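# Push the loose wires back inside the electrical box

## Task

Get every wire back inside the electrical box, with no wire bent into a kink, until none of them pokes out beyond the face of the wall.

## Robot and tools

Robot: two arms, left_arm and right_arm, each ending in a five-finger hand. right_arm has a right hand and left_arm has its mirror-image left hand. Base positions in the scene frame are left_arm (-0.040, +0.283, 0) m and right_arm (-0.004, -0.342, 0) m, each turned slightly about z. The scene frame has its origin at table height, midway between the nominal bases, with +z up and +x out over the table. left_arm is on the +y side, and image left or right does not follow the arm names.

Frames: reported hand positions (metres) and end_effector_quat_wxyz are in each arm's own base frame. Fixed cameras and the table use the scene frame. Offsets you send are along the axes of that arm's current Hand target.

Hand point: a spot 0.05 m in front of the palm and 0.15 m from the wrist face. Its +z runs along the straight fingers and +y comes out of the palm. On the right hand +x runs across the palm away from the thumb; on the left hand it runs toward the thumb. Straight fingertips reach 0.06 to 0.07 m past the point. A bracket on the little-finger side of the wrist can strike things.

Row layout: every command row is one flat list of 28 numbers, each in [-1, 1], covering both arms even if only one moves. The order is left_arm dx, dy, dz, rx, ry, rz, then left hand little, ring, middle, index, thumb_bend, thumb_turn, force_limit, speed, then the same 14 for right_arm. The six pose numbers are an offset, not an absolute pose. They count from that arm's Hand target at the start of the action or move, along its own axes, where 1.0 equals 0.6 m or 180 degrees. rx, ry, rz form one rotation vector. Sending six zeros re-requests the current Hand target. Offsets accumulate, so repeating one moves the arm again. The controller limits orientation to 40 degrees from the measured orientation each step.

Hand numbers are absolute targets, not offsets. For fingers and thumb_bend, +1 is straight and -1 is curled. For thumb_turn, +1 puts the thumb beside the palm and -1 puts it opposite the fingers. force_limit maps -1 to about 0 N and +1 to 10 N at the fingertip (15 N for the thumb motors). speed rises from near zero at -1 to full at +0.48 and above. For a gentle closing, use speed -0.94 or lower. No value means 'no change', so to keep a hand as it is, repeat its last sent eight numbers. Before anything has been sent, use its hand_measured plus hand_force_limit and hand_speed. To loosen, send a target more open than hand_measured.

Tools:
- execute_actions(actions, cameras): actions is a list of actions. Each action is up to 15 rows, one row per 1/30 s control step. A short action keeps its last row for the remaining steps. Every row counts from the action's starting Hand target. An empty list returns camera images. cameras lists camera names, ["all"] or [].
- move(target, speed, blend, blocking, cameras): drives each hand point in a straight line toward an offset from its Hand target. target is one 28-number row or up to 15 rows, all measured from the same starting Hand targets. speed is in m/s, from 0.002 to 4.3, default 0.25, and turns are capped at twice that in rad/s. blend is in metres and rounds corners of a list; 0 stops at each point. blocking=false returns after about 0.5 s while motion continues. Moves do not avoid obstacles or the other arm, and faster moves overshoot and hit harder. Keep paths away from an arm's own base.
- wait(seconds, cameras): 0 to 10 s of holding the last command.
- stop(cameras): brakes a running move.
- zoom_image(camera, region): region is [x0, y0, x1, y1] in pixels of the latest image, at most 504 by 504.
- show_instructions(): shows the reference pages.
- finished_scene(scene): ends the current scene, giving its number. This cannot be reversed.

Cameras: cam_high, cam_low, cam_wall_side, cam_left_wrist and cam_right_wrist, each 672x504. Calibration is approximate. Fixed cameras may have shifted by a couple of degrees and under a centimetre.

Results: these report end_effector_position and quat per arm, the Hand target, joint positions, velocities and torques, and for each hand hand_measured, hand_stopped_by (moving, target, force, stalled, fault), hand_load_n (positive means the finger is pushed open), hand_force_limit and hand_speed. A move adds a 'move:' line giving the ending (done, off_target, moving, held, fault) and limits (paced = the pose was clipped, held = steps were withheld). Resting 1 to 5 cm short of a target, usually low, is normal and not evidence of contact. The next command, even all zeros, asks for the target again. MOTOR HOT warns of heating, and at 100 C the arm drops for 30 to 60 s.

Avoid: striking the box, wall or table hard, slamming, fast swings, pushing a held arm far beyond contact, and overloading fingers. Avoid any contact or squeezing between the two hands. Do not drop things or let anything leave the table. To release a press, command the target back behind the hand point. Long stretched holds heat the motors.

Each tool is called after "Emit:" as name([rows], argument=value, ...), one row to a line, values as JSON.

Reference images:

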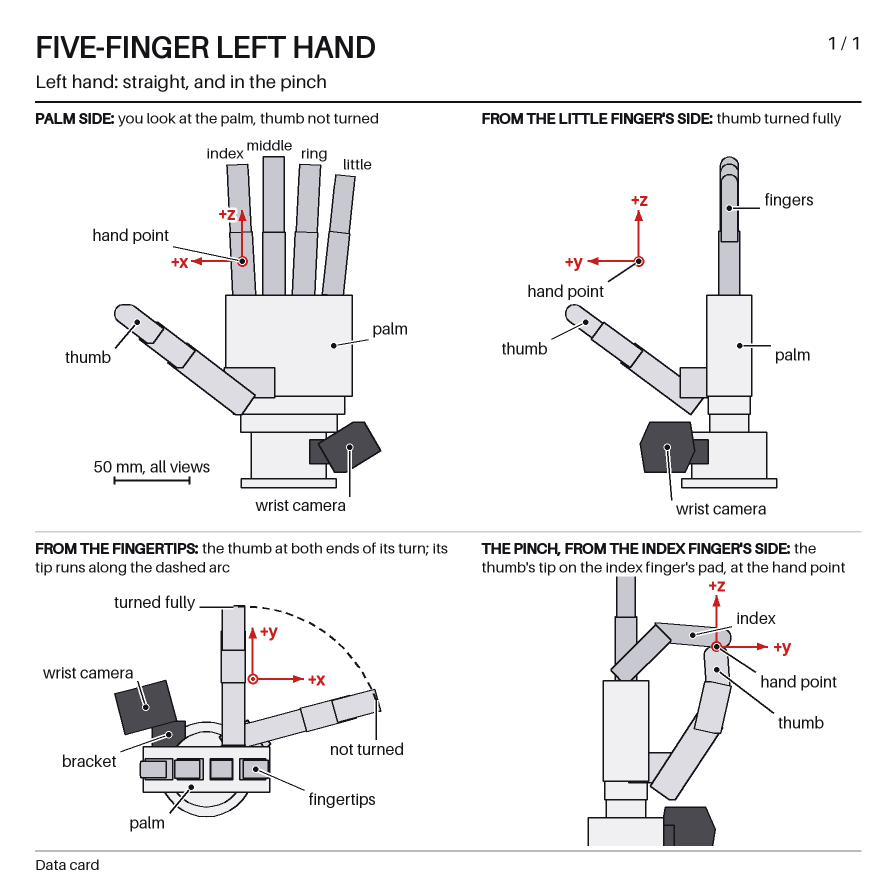

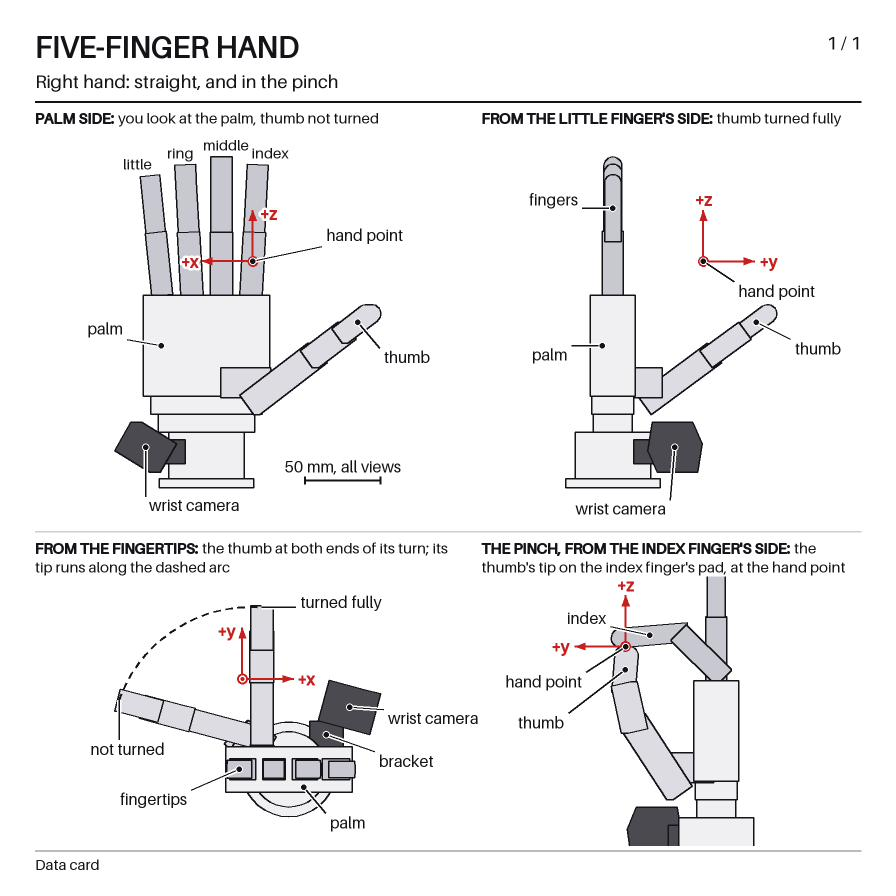

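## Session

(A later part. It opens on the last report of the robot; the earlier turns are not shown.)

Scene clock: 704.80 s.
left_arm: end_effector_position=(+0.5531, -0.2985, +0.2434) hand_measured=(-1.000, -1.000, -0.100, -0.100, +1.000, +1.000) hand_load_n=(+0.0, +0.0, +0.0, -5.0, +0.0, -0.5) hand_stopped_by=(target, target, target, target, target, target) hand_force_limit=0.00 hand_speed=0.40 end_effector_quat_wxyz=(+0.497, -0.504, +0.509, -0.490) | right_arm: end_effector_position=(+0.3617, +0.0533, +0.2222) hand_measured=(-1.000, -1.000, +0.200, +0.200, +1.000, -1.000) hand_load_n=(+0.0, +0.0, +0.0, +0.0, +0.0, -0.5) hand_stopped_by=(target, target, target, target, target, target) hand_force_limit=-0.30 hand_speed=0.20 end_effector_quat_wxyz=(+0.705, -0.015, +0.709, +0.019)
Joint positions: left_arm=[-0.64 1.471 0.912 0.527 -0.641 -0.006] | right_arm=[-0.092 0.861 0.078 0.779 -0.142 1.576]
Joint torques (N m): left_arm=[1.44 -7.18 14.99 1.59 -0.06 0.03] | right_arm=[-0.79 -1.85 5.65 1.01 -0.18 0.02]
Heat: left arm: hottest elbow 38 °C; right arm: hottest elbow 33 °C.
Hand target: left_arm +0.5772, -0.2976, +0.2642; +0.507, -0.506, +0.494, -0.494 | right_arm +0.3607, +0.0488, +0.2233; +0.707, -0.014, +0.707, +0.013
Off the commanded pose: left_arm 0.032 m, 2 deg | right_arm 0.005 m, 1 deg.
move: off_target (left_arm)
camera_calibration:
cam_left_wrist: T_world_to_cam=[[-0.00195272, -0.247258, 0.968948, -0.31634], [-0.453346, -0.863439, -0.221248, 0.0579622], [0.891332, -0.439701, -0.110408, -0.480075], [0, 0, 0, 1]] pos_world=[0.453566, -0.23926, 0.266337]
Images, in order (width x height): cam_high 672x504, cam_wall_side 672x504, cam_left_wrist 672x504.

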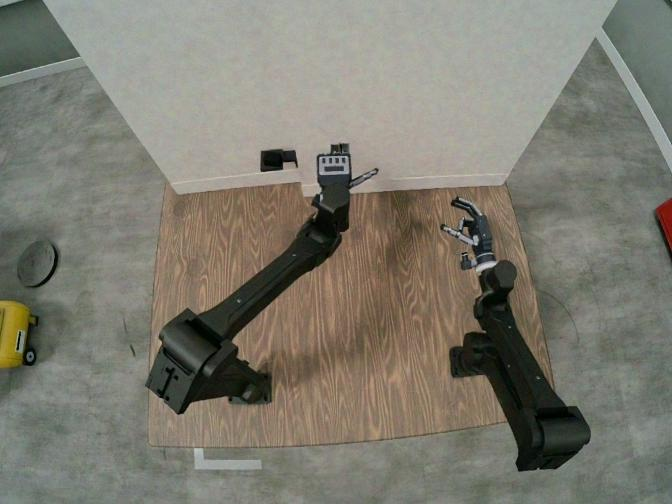

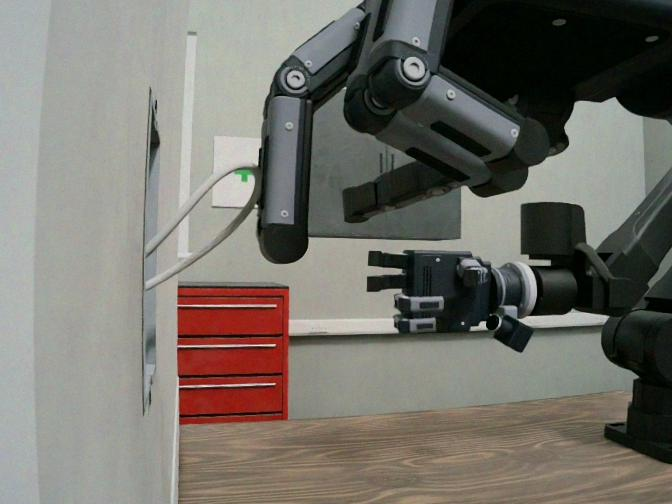

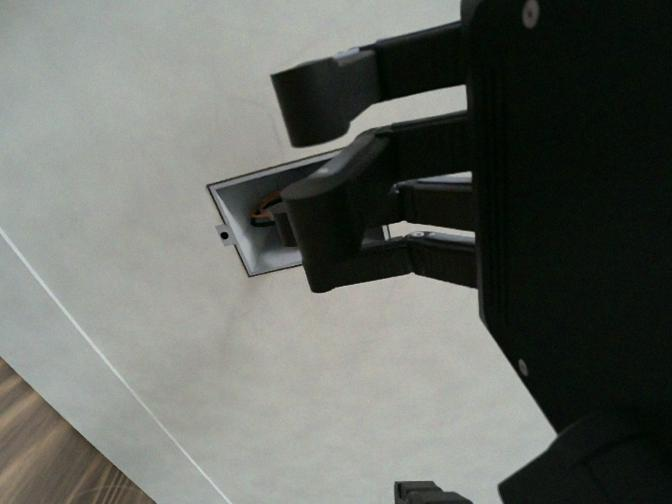

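Emit:
move([
  [-0.006,0.0,0.06,0,0,0,-1,-1,-0.1,-0.1,1,1,0,0.4,0,0,0,0,0,0,-1,-1,0.2,0.2,1,-1,-0.3,0.2],
], speed=0.06, cameras=["cam_wall_side","cam_left_wrist","cam_high"])

Emit:
zoom_image(camera="cam_high", region=[310, 130, 370, 180])

Emit:
zoom_image(camera="cam_left_wrist", region=[200, 150, 400, 350])

Scene clock: 709.10 s.
left_arm: end_effector_position=(+0.5822, -0.3041, +0.2572) hand_measured=(-1.000, -1.000, -0.100, -0.100, +1.000, +1.000) hand_load_n=(+0.0, +0.0, -5.0, -2.5, +0.0, +0.0) hand_stopped_by=(target, target, target, target, target, target) hand_force_limit=0.00 hand_speed=0.40 end_effector_quat_wxyz=(+0.494, -0.498, +0.504, -0.504) | right_arm: end_effector_position=(+0.3617, +0.0533, +0.2222) hand_measured=(-1.000, -1.000, +0.200, +0.200, +1.000, -1.000) hand_load_n=(+0.0, +0.0, +0.0, +0.0, +0.0, -0.5) hand_stopped_by=(target, target, target, target, target, target) hand_force_limit=-0.30 hand_speed=0.20 end_effector_quat_wxyz=(+0.705, -0.015, +0.709, +0.019)
Joint positions: left_arm=[-0.606 1.518 0.987 0.526 -0.589 -0.006] | right_arm=[-0.092 0.861 0.078 0.779 -0.142 1.576]
Joint torques (N m): left_arm=[2.84 -6.95 15.08 1.42 -0.14 0.04] | right_arm=[-0.73 -1.79 5.64 1.01 -0.18 0.03]
Heat: left arm: hottest elbow 39 °C; right arm: hottest elbow 33 °C.
Hand target: left_arm +0.6132, -0.2932, +0.2645; +0.507, -0.506, +0.494, -0.494 | right_arm +0.3607, +0.0488, +0.2233; +0.707, -0.014, +0.707, +0.013
Off the commanded pose: left_arm 0.034 m, 2 deg | right_arm 0.005 m, 1 deg.
move: off_target (left_arm)
camera_calibration:
cam_left_wrist: T_world_to_cam=[[-0.0266954, -0.231098, 0.972564, -0.312652], [-0.464108, -0.858834, -0.216813, 0.0759713], [0.885376, -0.457163, -0.0843276, -0.515489], [0, 0, 0, 1]] pos_world=[0.483315, -0.242669, 0.277076]
Images, in order (width x height): cam_high 672x504, cam_wall_side 672x504, cam_left_wrist 672x504.

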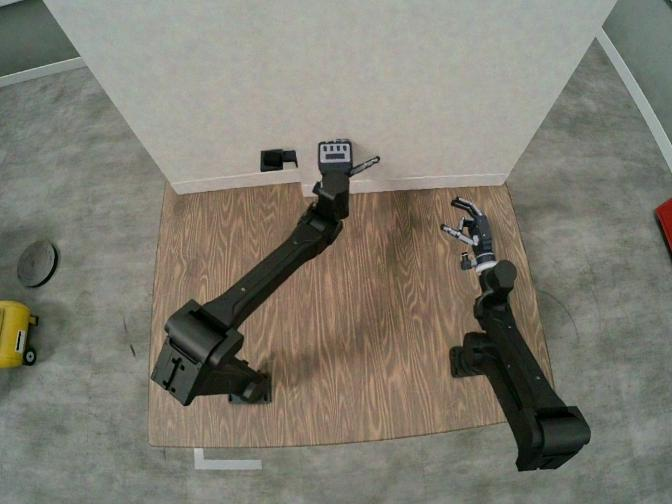

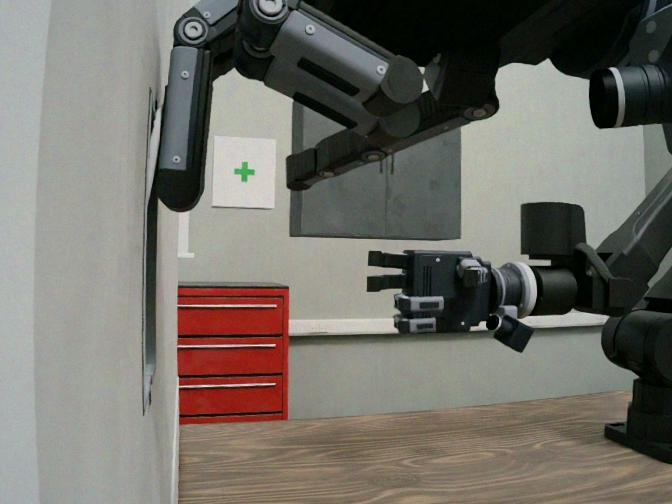

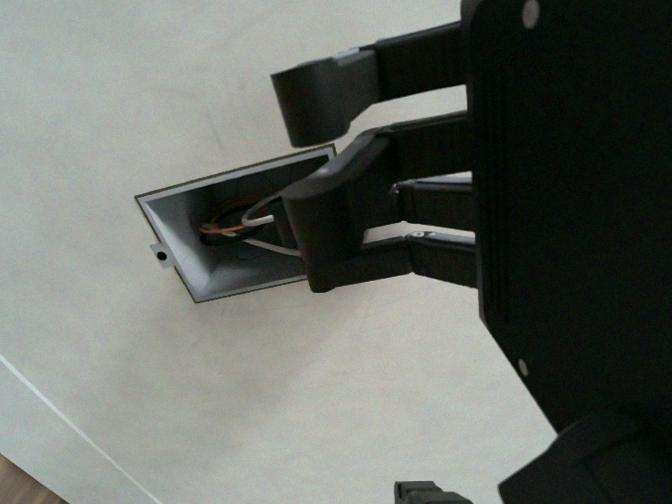

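Scaled by 8.400 from the camera's 672x504 image, which has a finer 960x720 frame.

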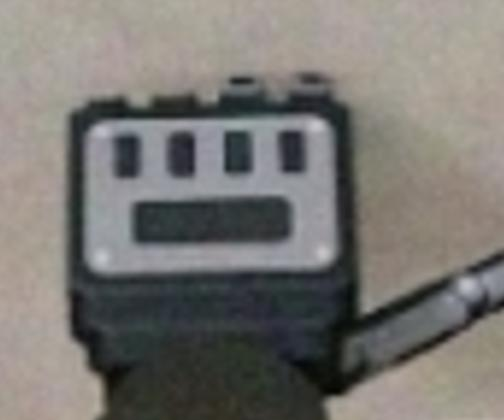

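Scaled by 2.520 from the camera's 672x504 image, which has a finer 960x720 frame.

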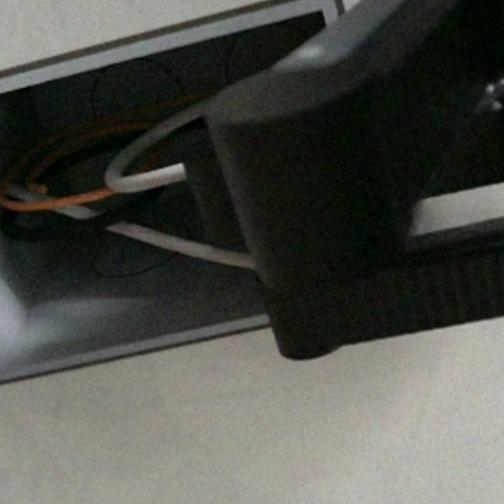

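Emit:
move([
  [-0.01,0.055,-0.025,0,0,0,-1,-1,-0.1,-0.1,1,1,0,0.4,0,0,0,0,0,0,-1,-1,0.2,0.2,1,-1,-0.3,0.2],
], speed=0.06, cameras=["cam_wall_side","cam_left_wrist","cam_high"])

Emit:
zoom_image(camera="cam_high", region=[310, 130, 370, 180])

Emit:
zoom_image(camera="cam_left_wrist", region=[200, 150, 400, 350])

Scene clock: 714.50 s.
left_arm: end_effector_position=(+0.5823, -0.3035, +0.2376) hand_measured=(-1.000, -1.000, -0.100, -0.100, +1.000, +1.000) hand_load_n=(+0.0, +0.0, +0.0, -1.0, +0.0, +0.0) hand_stopped_by=(target, target, target, target, target, target) hand_force_limit=0.00 hand_speed=0.40 end_effector_quat_wxyz=(+0.495, -0.498, +0.502, -0.505) | right_arm: end_effector_position=(+0.3617, +0.0533, +0.2222) hand_measured=(-1.000, -1.000, +0.200, +0.200, +1.000, -1.000) hand_load_n=(+0.0, +0.0, -0.5, +0.0, +0.0, -0.5) hand_stopped_by=(target, target, target, target, target, target) hand_force_limit=-0.30 hand_speed=0.20 end_effector_quat_wxyz=(+0.705, -0.015, +0.709, +0.019)
Joint positions: left_arm=[-0.605 1.549 0.958 0.591 -0.591 -0.006] | right_arm=[-0.092 0.861 0.078 0.779 -0.142 1.576]
Joint torques (N m): left_arm=[2.08 -8.23 10.17 2.52 -0.38 0.02] | right_arm=[-0.67 -1.9 5.63 0.99 -0.18 0.03]
Heat: left arm: hottest elbow 38 °C; right arm: hottest elbow 33 °C.
Hand target: left_arm +0.5979, -0.2875, +0.2312; +0.507, -0.506, +0.494, -0.494 | right_arm +0.3607, +0.0488, +0.2233; +0.707, -0.014, +0.707, +0.013
Off the commanded pose: left_arm 0.023 m, 2 deg | right_arm 0.005 m, 1 deg.
move: off_target (left_arm)
camera_calibration:
cam_left_wrist: T_world_to_cam=[[-0.0308975, -0.227968, 0.973178, -0.290272], [-0.461476, -0.860405, -0.216202, 0.0700743], [0.886614, -0.455779, -0.0786175, -0.518635], [0, 0, 0, 1]] pos_world=[0.483198, -0.242263, 0.256862]
Images, in order (width x height): cam_high 672x504, cam_wall_side 672x504, cam_left_wrist 672x504.

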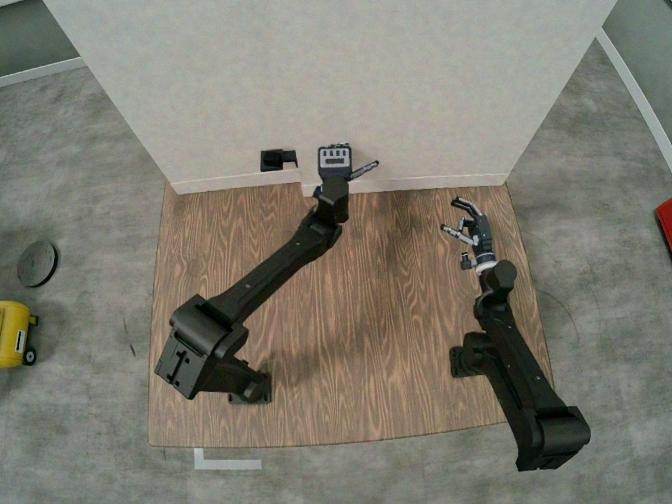

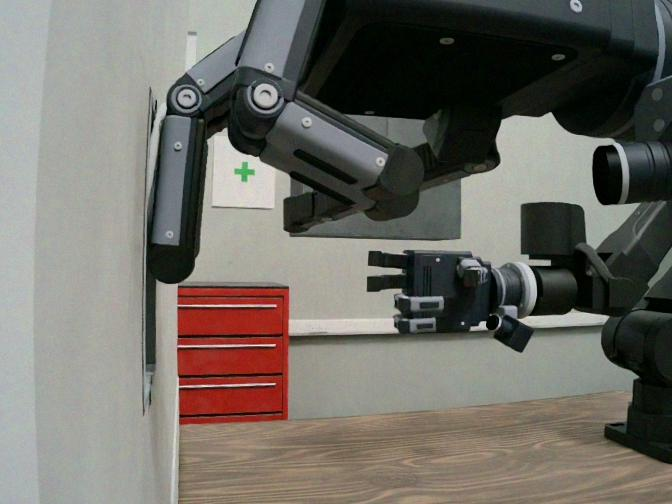

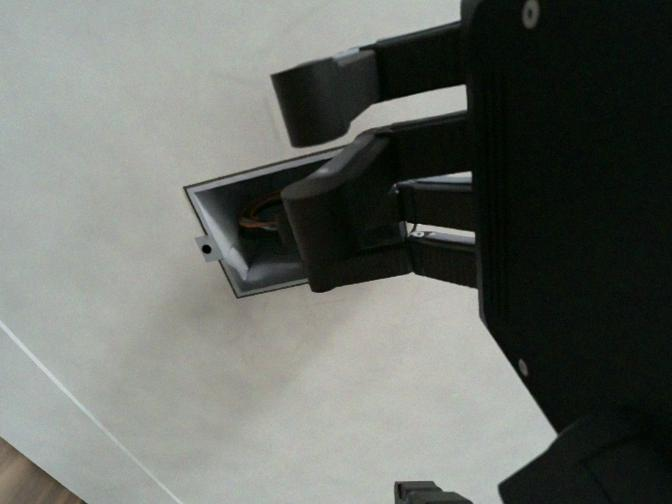

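Scaled by 8.400 from the camera's 672x504 image, which has a finer 960x720 frame.

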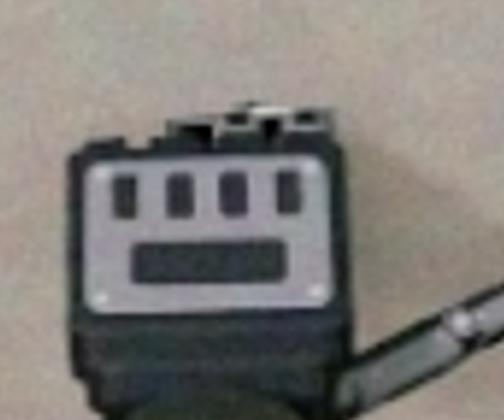

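Scaled by 2.520 from the camera's 672x504 image, which has a finer 960x720 frame.

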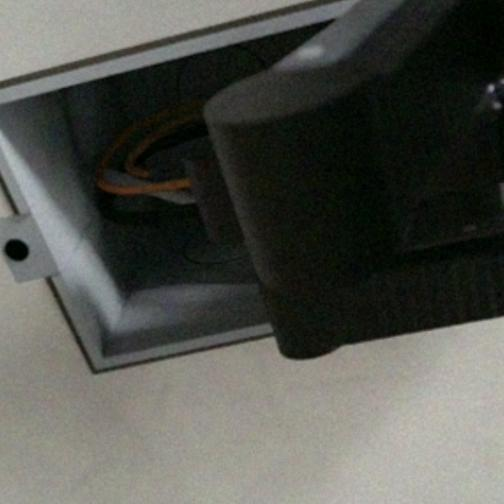

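Emit:
move([
  [-0.005,0.025,-0.01,0,0,0,-1,-1,-0.1,-0.1,1,1,0,0.4,0,0,0,0,0,0,-1,-1,0.2,0.2,1,-1,-0.3,0.2],
], speed=0.06, cameras=["cam_wall_side","cam_high"])

Emit:
zoom_image(camera="cam_wall_side", region=[100, 20, 340, 440])

Scene clock: 718.67 s.
left_arm: end_effector_position=(+0.5853, -0.2919, +0.2154) hand_measured=(-1.000, -1.000, -0.100, -0.100, +1.000, +1.000) hand_load_n=(+0.0, +0.0, +0.5, +0.0, +0.0, +0.0) hand_stopped_by=(target, target, target, target, target, target) hand_force_limit=0.00 hand_speed=0.40 end_effector_quat_wxyz=(+0.499, -0.504, +0.501, -0.495) | right_arm: end_effector_position=(+0.3617, +0.0533, +0.2222) hand_measured=(-1.000, -1.000, +0.200, +0.200, +1.000, -1.000) hand_load_n=(+0.0, +0.0, +0.0, +0.0, +0.0, +0.0) hand_stopped_by=(target, target, target, target, target, target) hand_force_limit=-0.30 hand_speed=0.20 end_effector_quat_wxyz=(+0.705, -0.015, +0.709, +0.019)
Joint positions: left_arm=[-0.589 1.577 0.931 0.632 -0.596 -0.007] | right_arm=[-0.092 0.861 0.078 0.779 -0.142 1.576]
Joint torques (N m): left_arm=[0.5 -9.52 9.25 2.81 -0.26 0.02] | right_arm=[-0.73 -1.73 5.64 1.01 -0.17 0.02]
Heat: left arm: hottest elbow 38 °C; right arm: hottest elbow 33 °C.
Hand target: left_arm +0.5920, -0.2845, +0.2163; +0.507, -0.506, +0.494, -0.494 | right_arm +0.3607, +0.0488, +0.2233; +0.707, -0.014, +0.707, +0.013
Off the commanded pose: left_arm 0.010 m, 1 deg | right_arm 0.005 m, 1 deg.
move: done
Images, in order (width x height): cam_high 672x504, cam_wall_side 672x504.

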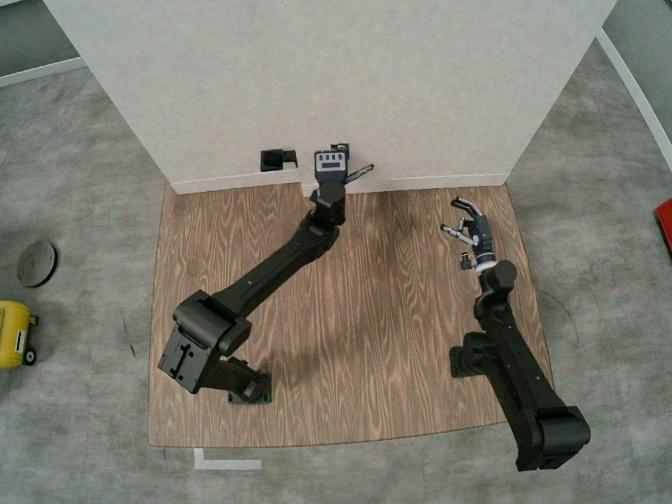

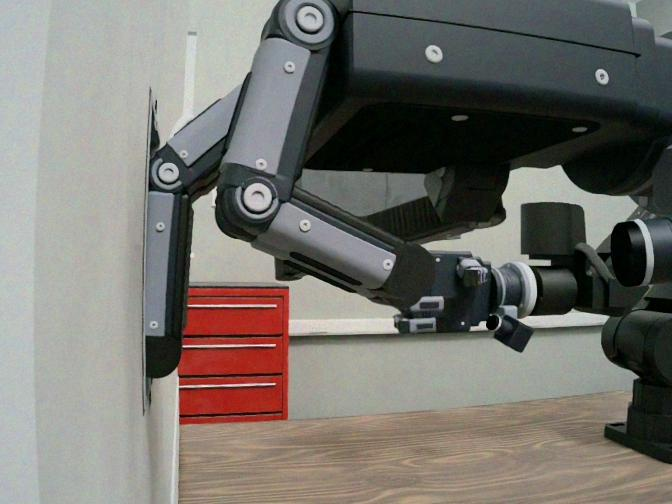

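Scaled by 1.200 from the camera's 672x504 image, which has a finer 960x720 frame.

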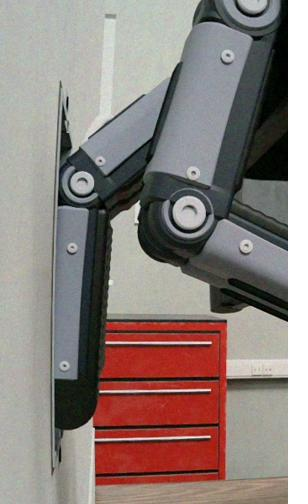

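Emit:
move([
  [0.0,-0.035,0.02,0,0,0,-1,-1,-0.1,-0.1,1,1,0,0.4,0,0,0,0,0,0,-1,-1,0.2,0.2,1,-1,-0.3,0.2],
], speed=0.06, cameras=["cam_wall_side","cam_high","cam_left_wrist"])

Emit:
zoom_image(camera="cam_left_wrist", region=[150, 150, 350, 350])

Emit:
zoom_image(camera="cam_wall_side", region=[100, 20, 340, 440])

Scene clock: 723.40 s.
left_arm: end_effector_position=(+0.5858, -0.2915, +0.2107) hand_measured=(-1.000, -1.000, -0.100, -0.100, +1.000, +1.000) hand_load_n=(+0.0, +0.0, -0.5, +0.0, +0.0, +0.0) hand_stopped_by=(target, target, target, target, target, target) hand_force_limit=0.00 hand_speed=0.40 end_effector_quat_wxyz=(+0.495, -0.504, +0.512, -0.488) | right_arm: end_effector_position=(+0.3617, +0.0533, +0.2222) hand_measured=(-1.000, -1.000, +0.200, +0.200, +1.000, -1.000) hand_load_n=(+0.0, +0.0, +0.0, +0.0, +0.0, -0.5) hand_stopped_by=(target, target, target, target, target, target) hand_force_limit=-0.30 hand_speed=0.20 end_effector_quat_wxyz=(+0.705, -0.015, +0.709, +0.019)
Joint positions: left_arm=[-0.585 1.577 0.937 0.601 -0.584 -0.007] | right_arm=[-0.092 0.861 0.078 0.779 -0.142 1.576]
Joint torques (N m): left_arm=[1.38 -10.7 13.08 1.52 -0.19 0.03] | right_arm=[-0.62 -1.79 5.65 0.99 -0.17 0.03]
Heat: left arm: hottest elbow 37 °C; right arm: hottest elbow 33 °C.
Hand target: left_arm +0.6040, -0.2843, +0.2374; +0.507, -0.506, +0.494, -0.494 | right_arm +0.3607, +0.0488, +0.2233; +0.707, -0.014, +0.707, +0.013
Off the commanded pose: left_arm 0.033 m, 3 deg | right_arm 0.005 m, 1 deg.
move: off_target (left_arm)
camera_calibration:
cam_left_wrist: T_world_to_cam=[[0.00400861, -0.249051, 0.968482, -0.286809], [-0.457078, -0.861855, -0.219739, 0.0739251], [0.889418, -0.441791, -0.11729, -0.507804], [0, 0, 0, 1]] pos_world=[0.486589, -0.23206, 0.234453]
Images, in order (width x height): cam_high 672x504, cam_wall_side 672x504, cam_left_wrist 672x504.

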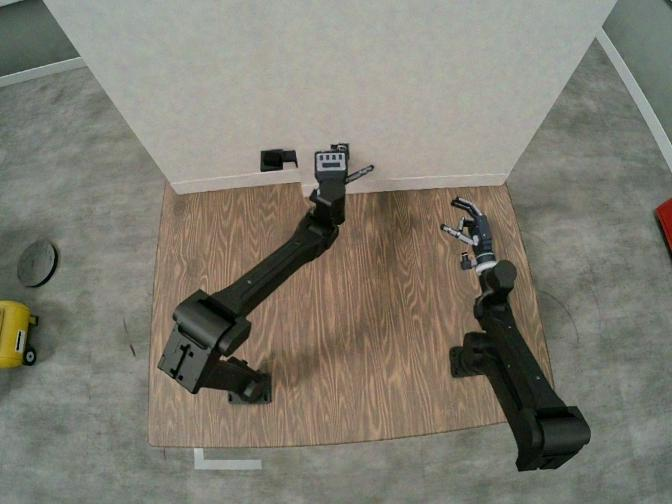

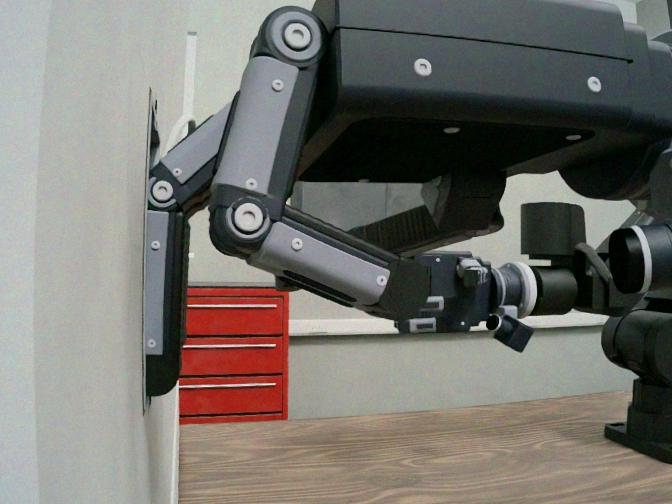

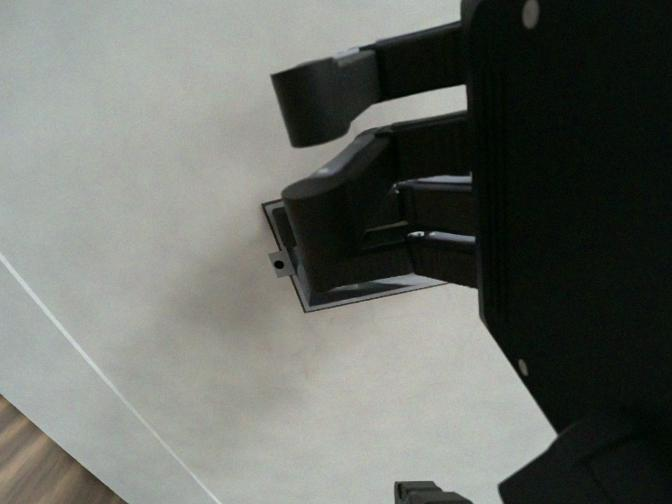

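Scaled by 2.520 from the camera's 672x504 image, which has a finer 960x720 frame.

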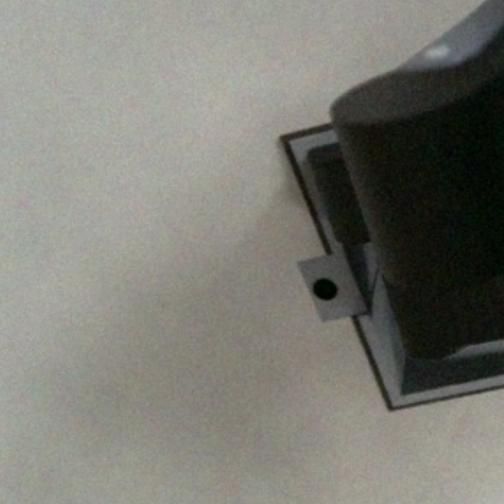

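Scaled by 1.200 from the camera's 672x504 image, which has a finer 960x720 frame.

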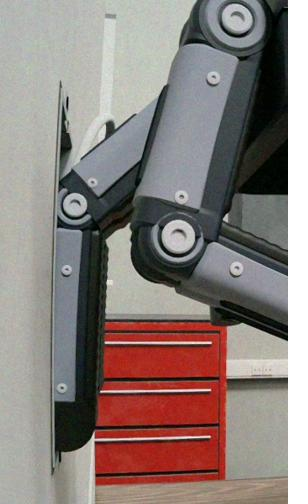

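Emit:
move([
  [0.0,0.0,-0.12,0,0,0,-1,-1,-0.1,-0.1,1,1,0,0.4,0,0,0,0,0,0,-1,-1,0.2,0.2,1,-1,-0.3,0.2],
], speed=0.1, cameras=["cam_wall_side","cam_high","cam_left_wrist"])

Emit:
zoom_image(camera="cam_high", region=[310, 130, 370, 180])

Emit:
zoom_image(camera="cam_wall_side", region=[100, 20, 340, 440])

Scene clock: 728.63 s.
left_arm: end_effector_position=(+0.5334, -0.2847, +0.2185) hand_measured=(-1.000, -1.000, -0.100, -0.100, +1.000, +1.000) hand_load_n=(+0.0, +0.0, +0.0, +0.0, +0.0, +0.0) hand_stopped_by=(target, target, target, target, target, target) hand_force_limit=0.00 hand_speed=0.40 end_effector_quat_wxyz=(+0.503, -0.510, +0.504, -0.482) | right_arm: end_effector_position=(+0.3617, +0.0533, +0.2222) hand_measured=(-1.000, -1.000, +0.200, +0.200, +1.000, -1.000) hand_load_n=(+0.0, +0.0, +0.0, +0.0, +0.0, +0.0) hand_stopped_by=(target, target, target, target, target, target) hand_force_limit=-0.30 hand_speed=0.20 end_effector_quat_wxyz=(+0.705, -0.015, +0.709, +0.019)
Joint positions: left_arm=[-0.651 1.458 0.822 0.601 -0.677 -0.007] | right_arm=[-0.092 0.861 0.078 0.779 -0.142 1.576]
Joint torques (N m): left_arm=[-1.08 -10.29 9.46 2.19 -0.2 0.02] | right_arm=[-0.62 -1.9 5.64 1.02 -0.17 0.03]
Heat: left arm: hottest elbow 37 °C; right arm: hottest elbow 33 °C.
Hand target: left_arm +0.5319, -0.2860, +0.2372; +0.507, -0.506, +0.494, -0.494 | right_arm +0.3607, +0.0488, +0.2233; +0.707, -0.014, +0.707, +0.013
Off the commanded pose: left_arm 0.019 m, 2 deg | right_arm 0.005 m, 1 deg.
move: off_target (left_arm)
camera_calibration:
cam_left_wrist: T_world_to_cam=[[0.00639396, -0.24998, 0.96823, -0.293903], [-0.432656, -0.873622, -0.222696, 0.0418862], [0.901536, -0.417486, -0.113741, -0.457613], [0, 0, 0, 1]] pos_world=[0.432556, -0.227924, 0.241844]
Images, in order (width x height): cam_high 672x504, cam_wall_side 672x504, cam_left_wrist 672x504.

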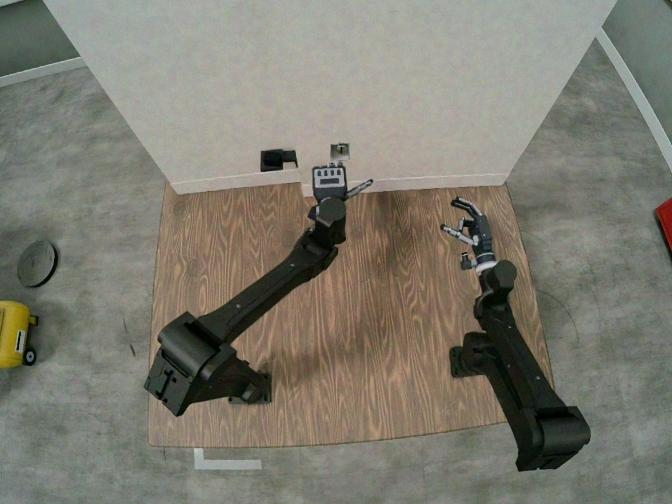

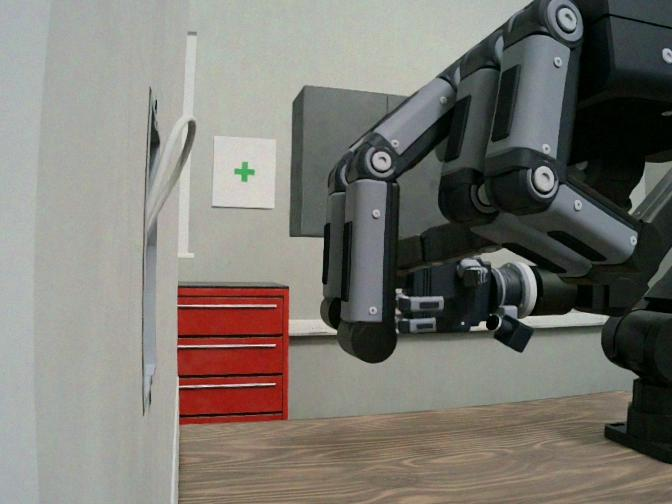

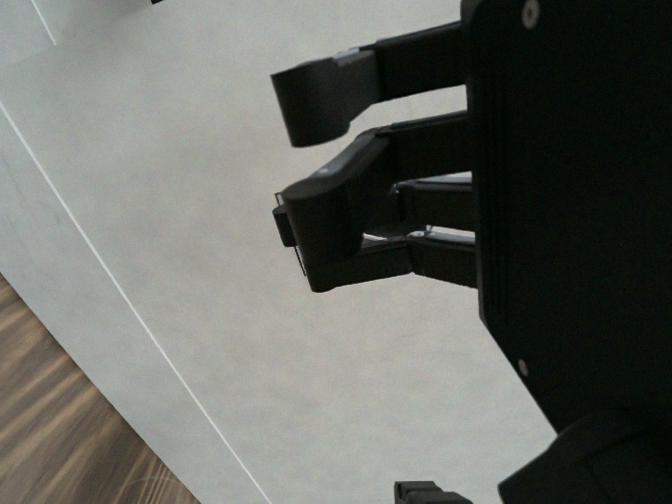

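Scaled by 8.400 from the camera's 672x504 image, which has a finer 960x720 frame.

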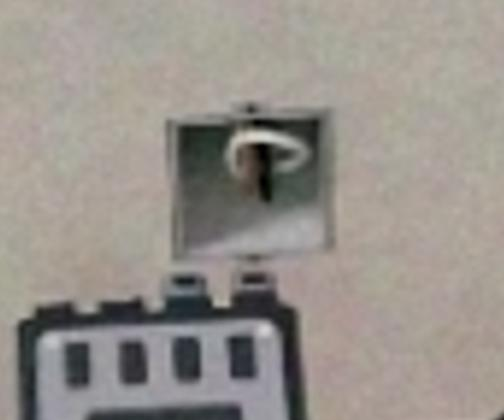

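Scaled by 1.200 from the camera's 672x504 image, which has a finer 960x720 frame.

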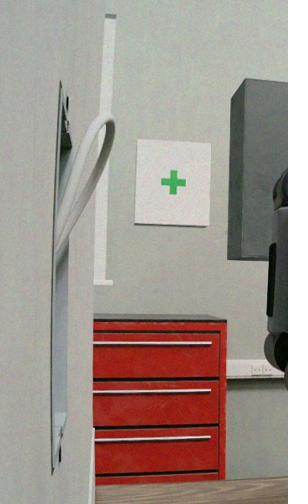

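Emit:
move([
  [0.0,-0.045,0.0,0,0,0,-1,-1,-0.1,-0.1,1,1,0,0.4,0,0,0,0,0,0,-1,-1,0.2,0.2,1,-1,-0.3,0.2],
  [0.018,-0.041,0.06,0,0,0,-1,-1,-0.1,-0.1,1,1,0,0.4,0,0,0,0,0,0,-1,-1,0.2,0.2,1,-1,-0.3,0.2],
], speed=0.06, cameras=["cam_wall_side","cam_high","cam_left_wrist"])

Emit:
zoom_image(camera="cam_high", region=[310, 130, 370, 180])

Emit:
zoom_image(camera="cam_wall_side", region=[100, 20, 340, 440])

Scene clock: 740.67 s.
left_arm: end_effector_position=(+0.5522, -0.2907, +0.2370) hand_measured=(-1.000, -1.000, -0.100, -0.100, +1.000, +1.000) hand_load_n=(+0.0, +0.0, +0.0, +0.0, +0.0, +0.0) hand_stopped_by=(target, target, target, target, target, target) hand_force_limit=0.00 hand_speed=0.40 end_effector_quat_wxyz=(+0.502, -0.509, +0.507, -0.483) | right_arm: end_effector_position=(+0.3617, +0.0533, +0.2222) hand_measured=(-1.000, -1.000, +0.200, +0.200, +1.000, -1.000) hand_load_n=(+0.0, +0.0, +0.0, -0.5, +0.0, -0.5) hand_stopped_by=(target, target, target, target, target, target) hand_force_limit=-0.30 hand_speed=0.20 end_effector_quat_wxyz=(+0.705, -0.015, +0.709, +0.019)
Joint positions: left_arm=[-0.634 1.471 0.897 0.534 -0.655 -0.007] | right_arm=[-0.092 0.861 0.078 0.779 -0.142 1.576]
Joint torques (N m): left_arm=[0.21 -8.47 14.06 1.65 0.16 0.03] | right_arm=[-0.62 -1.79 5.64 0.98 -0.18 0.02]
Heat: left arm: hottest elbow 38 °C; right arm: hottest elbow 33 °C.
Hand target: left_arm +0.5682, -0.2960, +0.2619; +0.507, -0.506, +0.494, -0.494 | right_arm +0.3607, +0.0488, +0.2233; +0.707, -0.014, +0.707, +0.013
Off the commanded pose: left_arm 0.030 m, 2 deg | right_arm 0.005 m, 1 deg.
move: off_target (left_arm)
camera_calibration:
cam_left_wrist: T_world_to_cam=[[0.00827419, -0.251405, 0.967847, -0.314788], [-0.437682, -0.871153, -0.222546, 0.0523747], [0.899092, -0.421768, -0.117244, -0.473969], [0, 0, 0, 1]] pos_world=[0.45167, -0.233418, 0.260752]
Images, in order (width x height): cam_high 672x504, cam_wall_side 672x504, cam_left_wrist 672x504.

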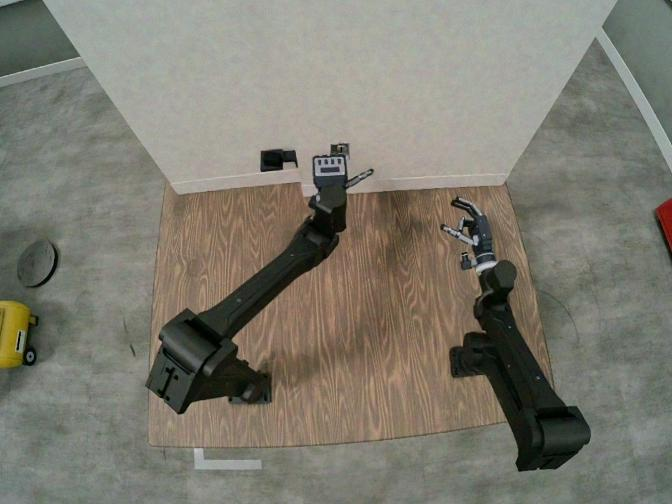

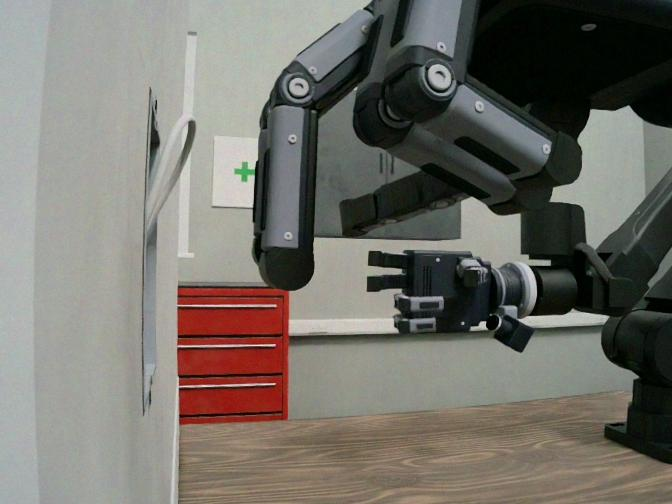

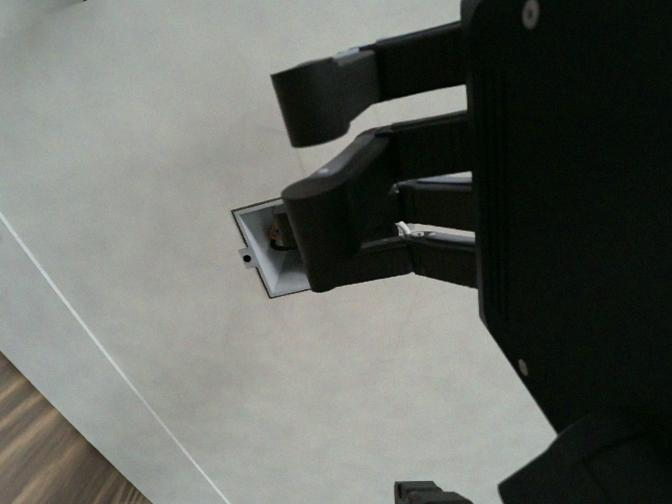

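Scaled by 8.400 from the camera's 672x504 image, which has a finer 960x720 frame.

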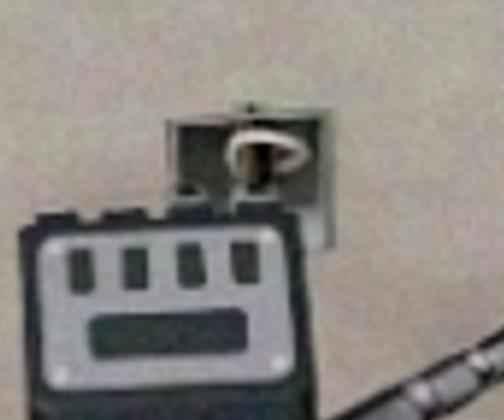

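Scaled by 1.200 from the camera's 672x504 image, which has a finer 960x720 frame.

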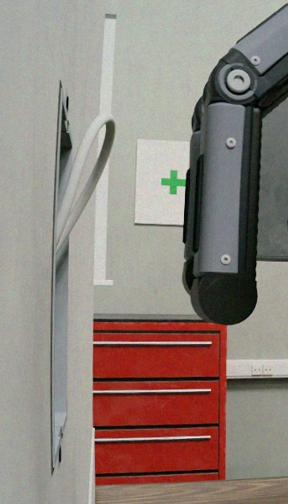

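Emit:
move([
  [0.016,0.0,0.02,0,0,0,-1,-1,-0.1,-0.1,1,1,0,0.4,0,0,0,0,0,0,-1,-1,0.2,0.2,1,-1,-0.3,0.2],
  [0.016,0.0,0.07,0,0,0,-1,-1,-0.1,-0.1,1,1,0,0.4,0,0,0,0,0,0,-1,-1,0.2,0.2,1,-1,-0.3,0.2],
], speed=0.06, cameras=["cam_wall_side","cam_high","cam_left_wrist"])

Emit:
zoom_image(camera="cam_high", region=[310, 130, 370, 180])

Emit:
zoom_image(camera="cam_wall_side", region=[100, 20, 340, 440])

Scene clock: 747.30 s.
left_arm: end_effector_position=(+0.5821, -0.3056, +0.2429) hand_measured=(-1.000, -1.000, -0.100, -0.100, +1.000, +1.000) hand_load_n=(+0.0, +0.0, +0.0, -2.5, +0.0, -0.5) hand_stopped_by=(target, target, target, target, target, target) hand_force_limit=0.00 hand_speed=0.40 end_effector_quat_wxyz=(+0.497, -0.504, +0.507, -0.491) | right_arm: end_effector_position=(+0.3617, +0.0533, +0.2222) hand_measured=(-1.000, -1.000, +0.200, +0.200, +1.000, -1.000) hand_load_n=(+0.0, +0.0, +0.0, +0.0, +0.0, -0.5) hand_stopped_by=(target, target, target, target, target, target) hand_force_limit=-0.30 hand_speed=0.20 end_effector_quat_wxyz=(+0.705, -0.015, +0.709, +0.019)
Joint positions: left_arm=[-0.616 1.54 0.987 0.524 -0.62 -0.007] | right_arm=[-0.092 0.861 0.078 0.779 -0.142 1.576]
Joint torques (N m): left_arm=[1.73 -7.82 15.65 1.52 0.16 0.03] | right_arm=[-0.67 -1.85 5.64 1.02 -0.17 0.03]
Heat: left arm: hottest elbow 38 °C; right arm: hottest elbow 33 °C.
Hand target: left_arm +0.6104, -0.3046, +0.2619; +0.507, -0.506, +0.494, -0.494 | right_arm +0.3607, +0.0488, +0.2233; +0.707, -0.014, +0.707, +0.013
Off the commanded pose: left_arm 0.034 m, 2 deg | right_arm 0.005 m, 1 deg.
move: off_target (left_arm)
camera_calibration:
cam_left_wrist: T_world_to_cam=[[-0.00335384, -0.244605, 0.969617, -0.316154], [-0.45088, -0.865099, -0.219798, 0.0625972], [0.892578, -0.437918, -0.107386, -0.510089], [0, 0, 0, 1]] pos_world=[0.482458, -0.246557, 0.26553]
Images, in order (width x height): cam_high 672x504, cam_wall_side 672x504, cam_left_wrist 672x504.

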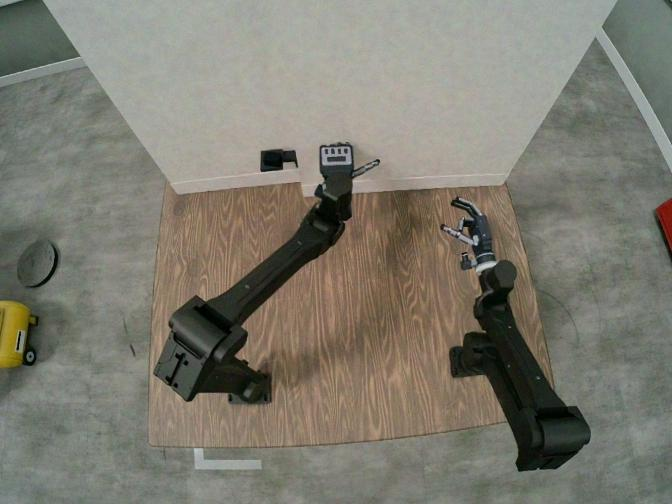

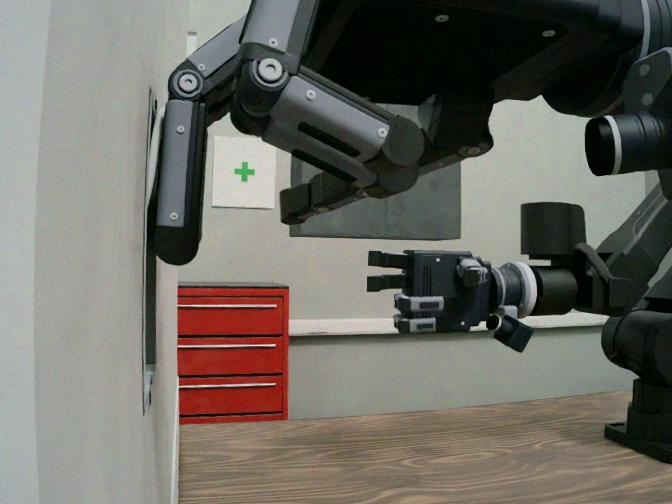

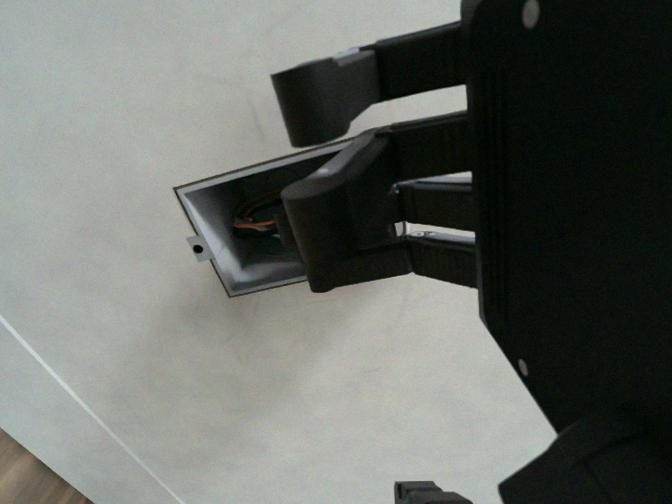

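Scaled by 8.400 from the camera's 672x504 image, which has a finer 960x720 frame.

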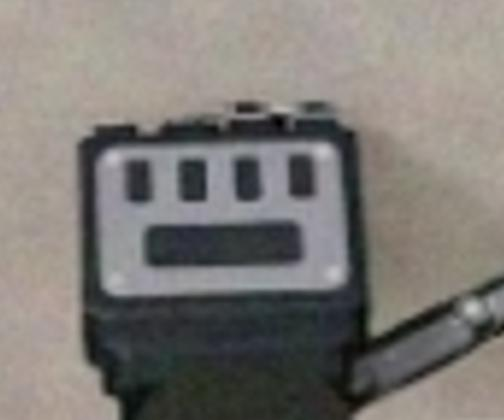

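Scaled by 1.200 from the camera's 672x504 image, which has a finer 960x720 frame.

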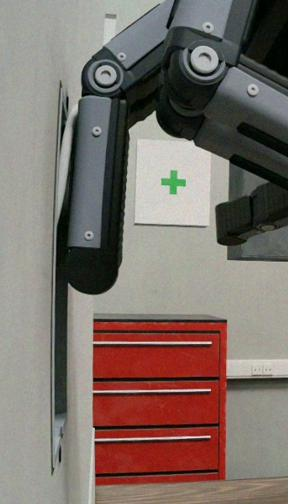

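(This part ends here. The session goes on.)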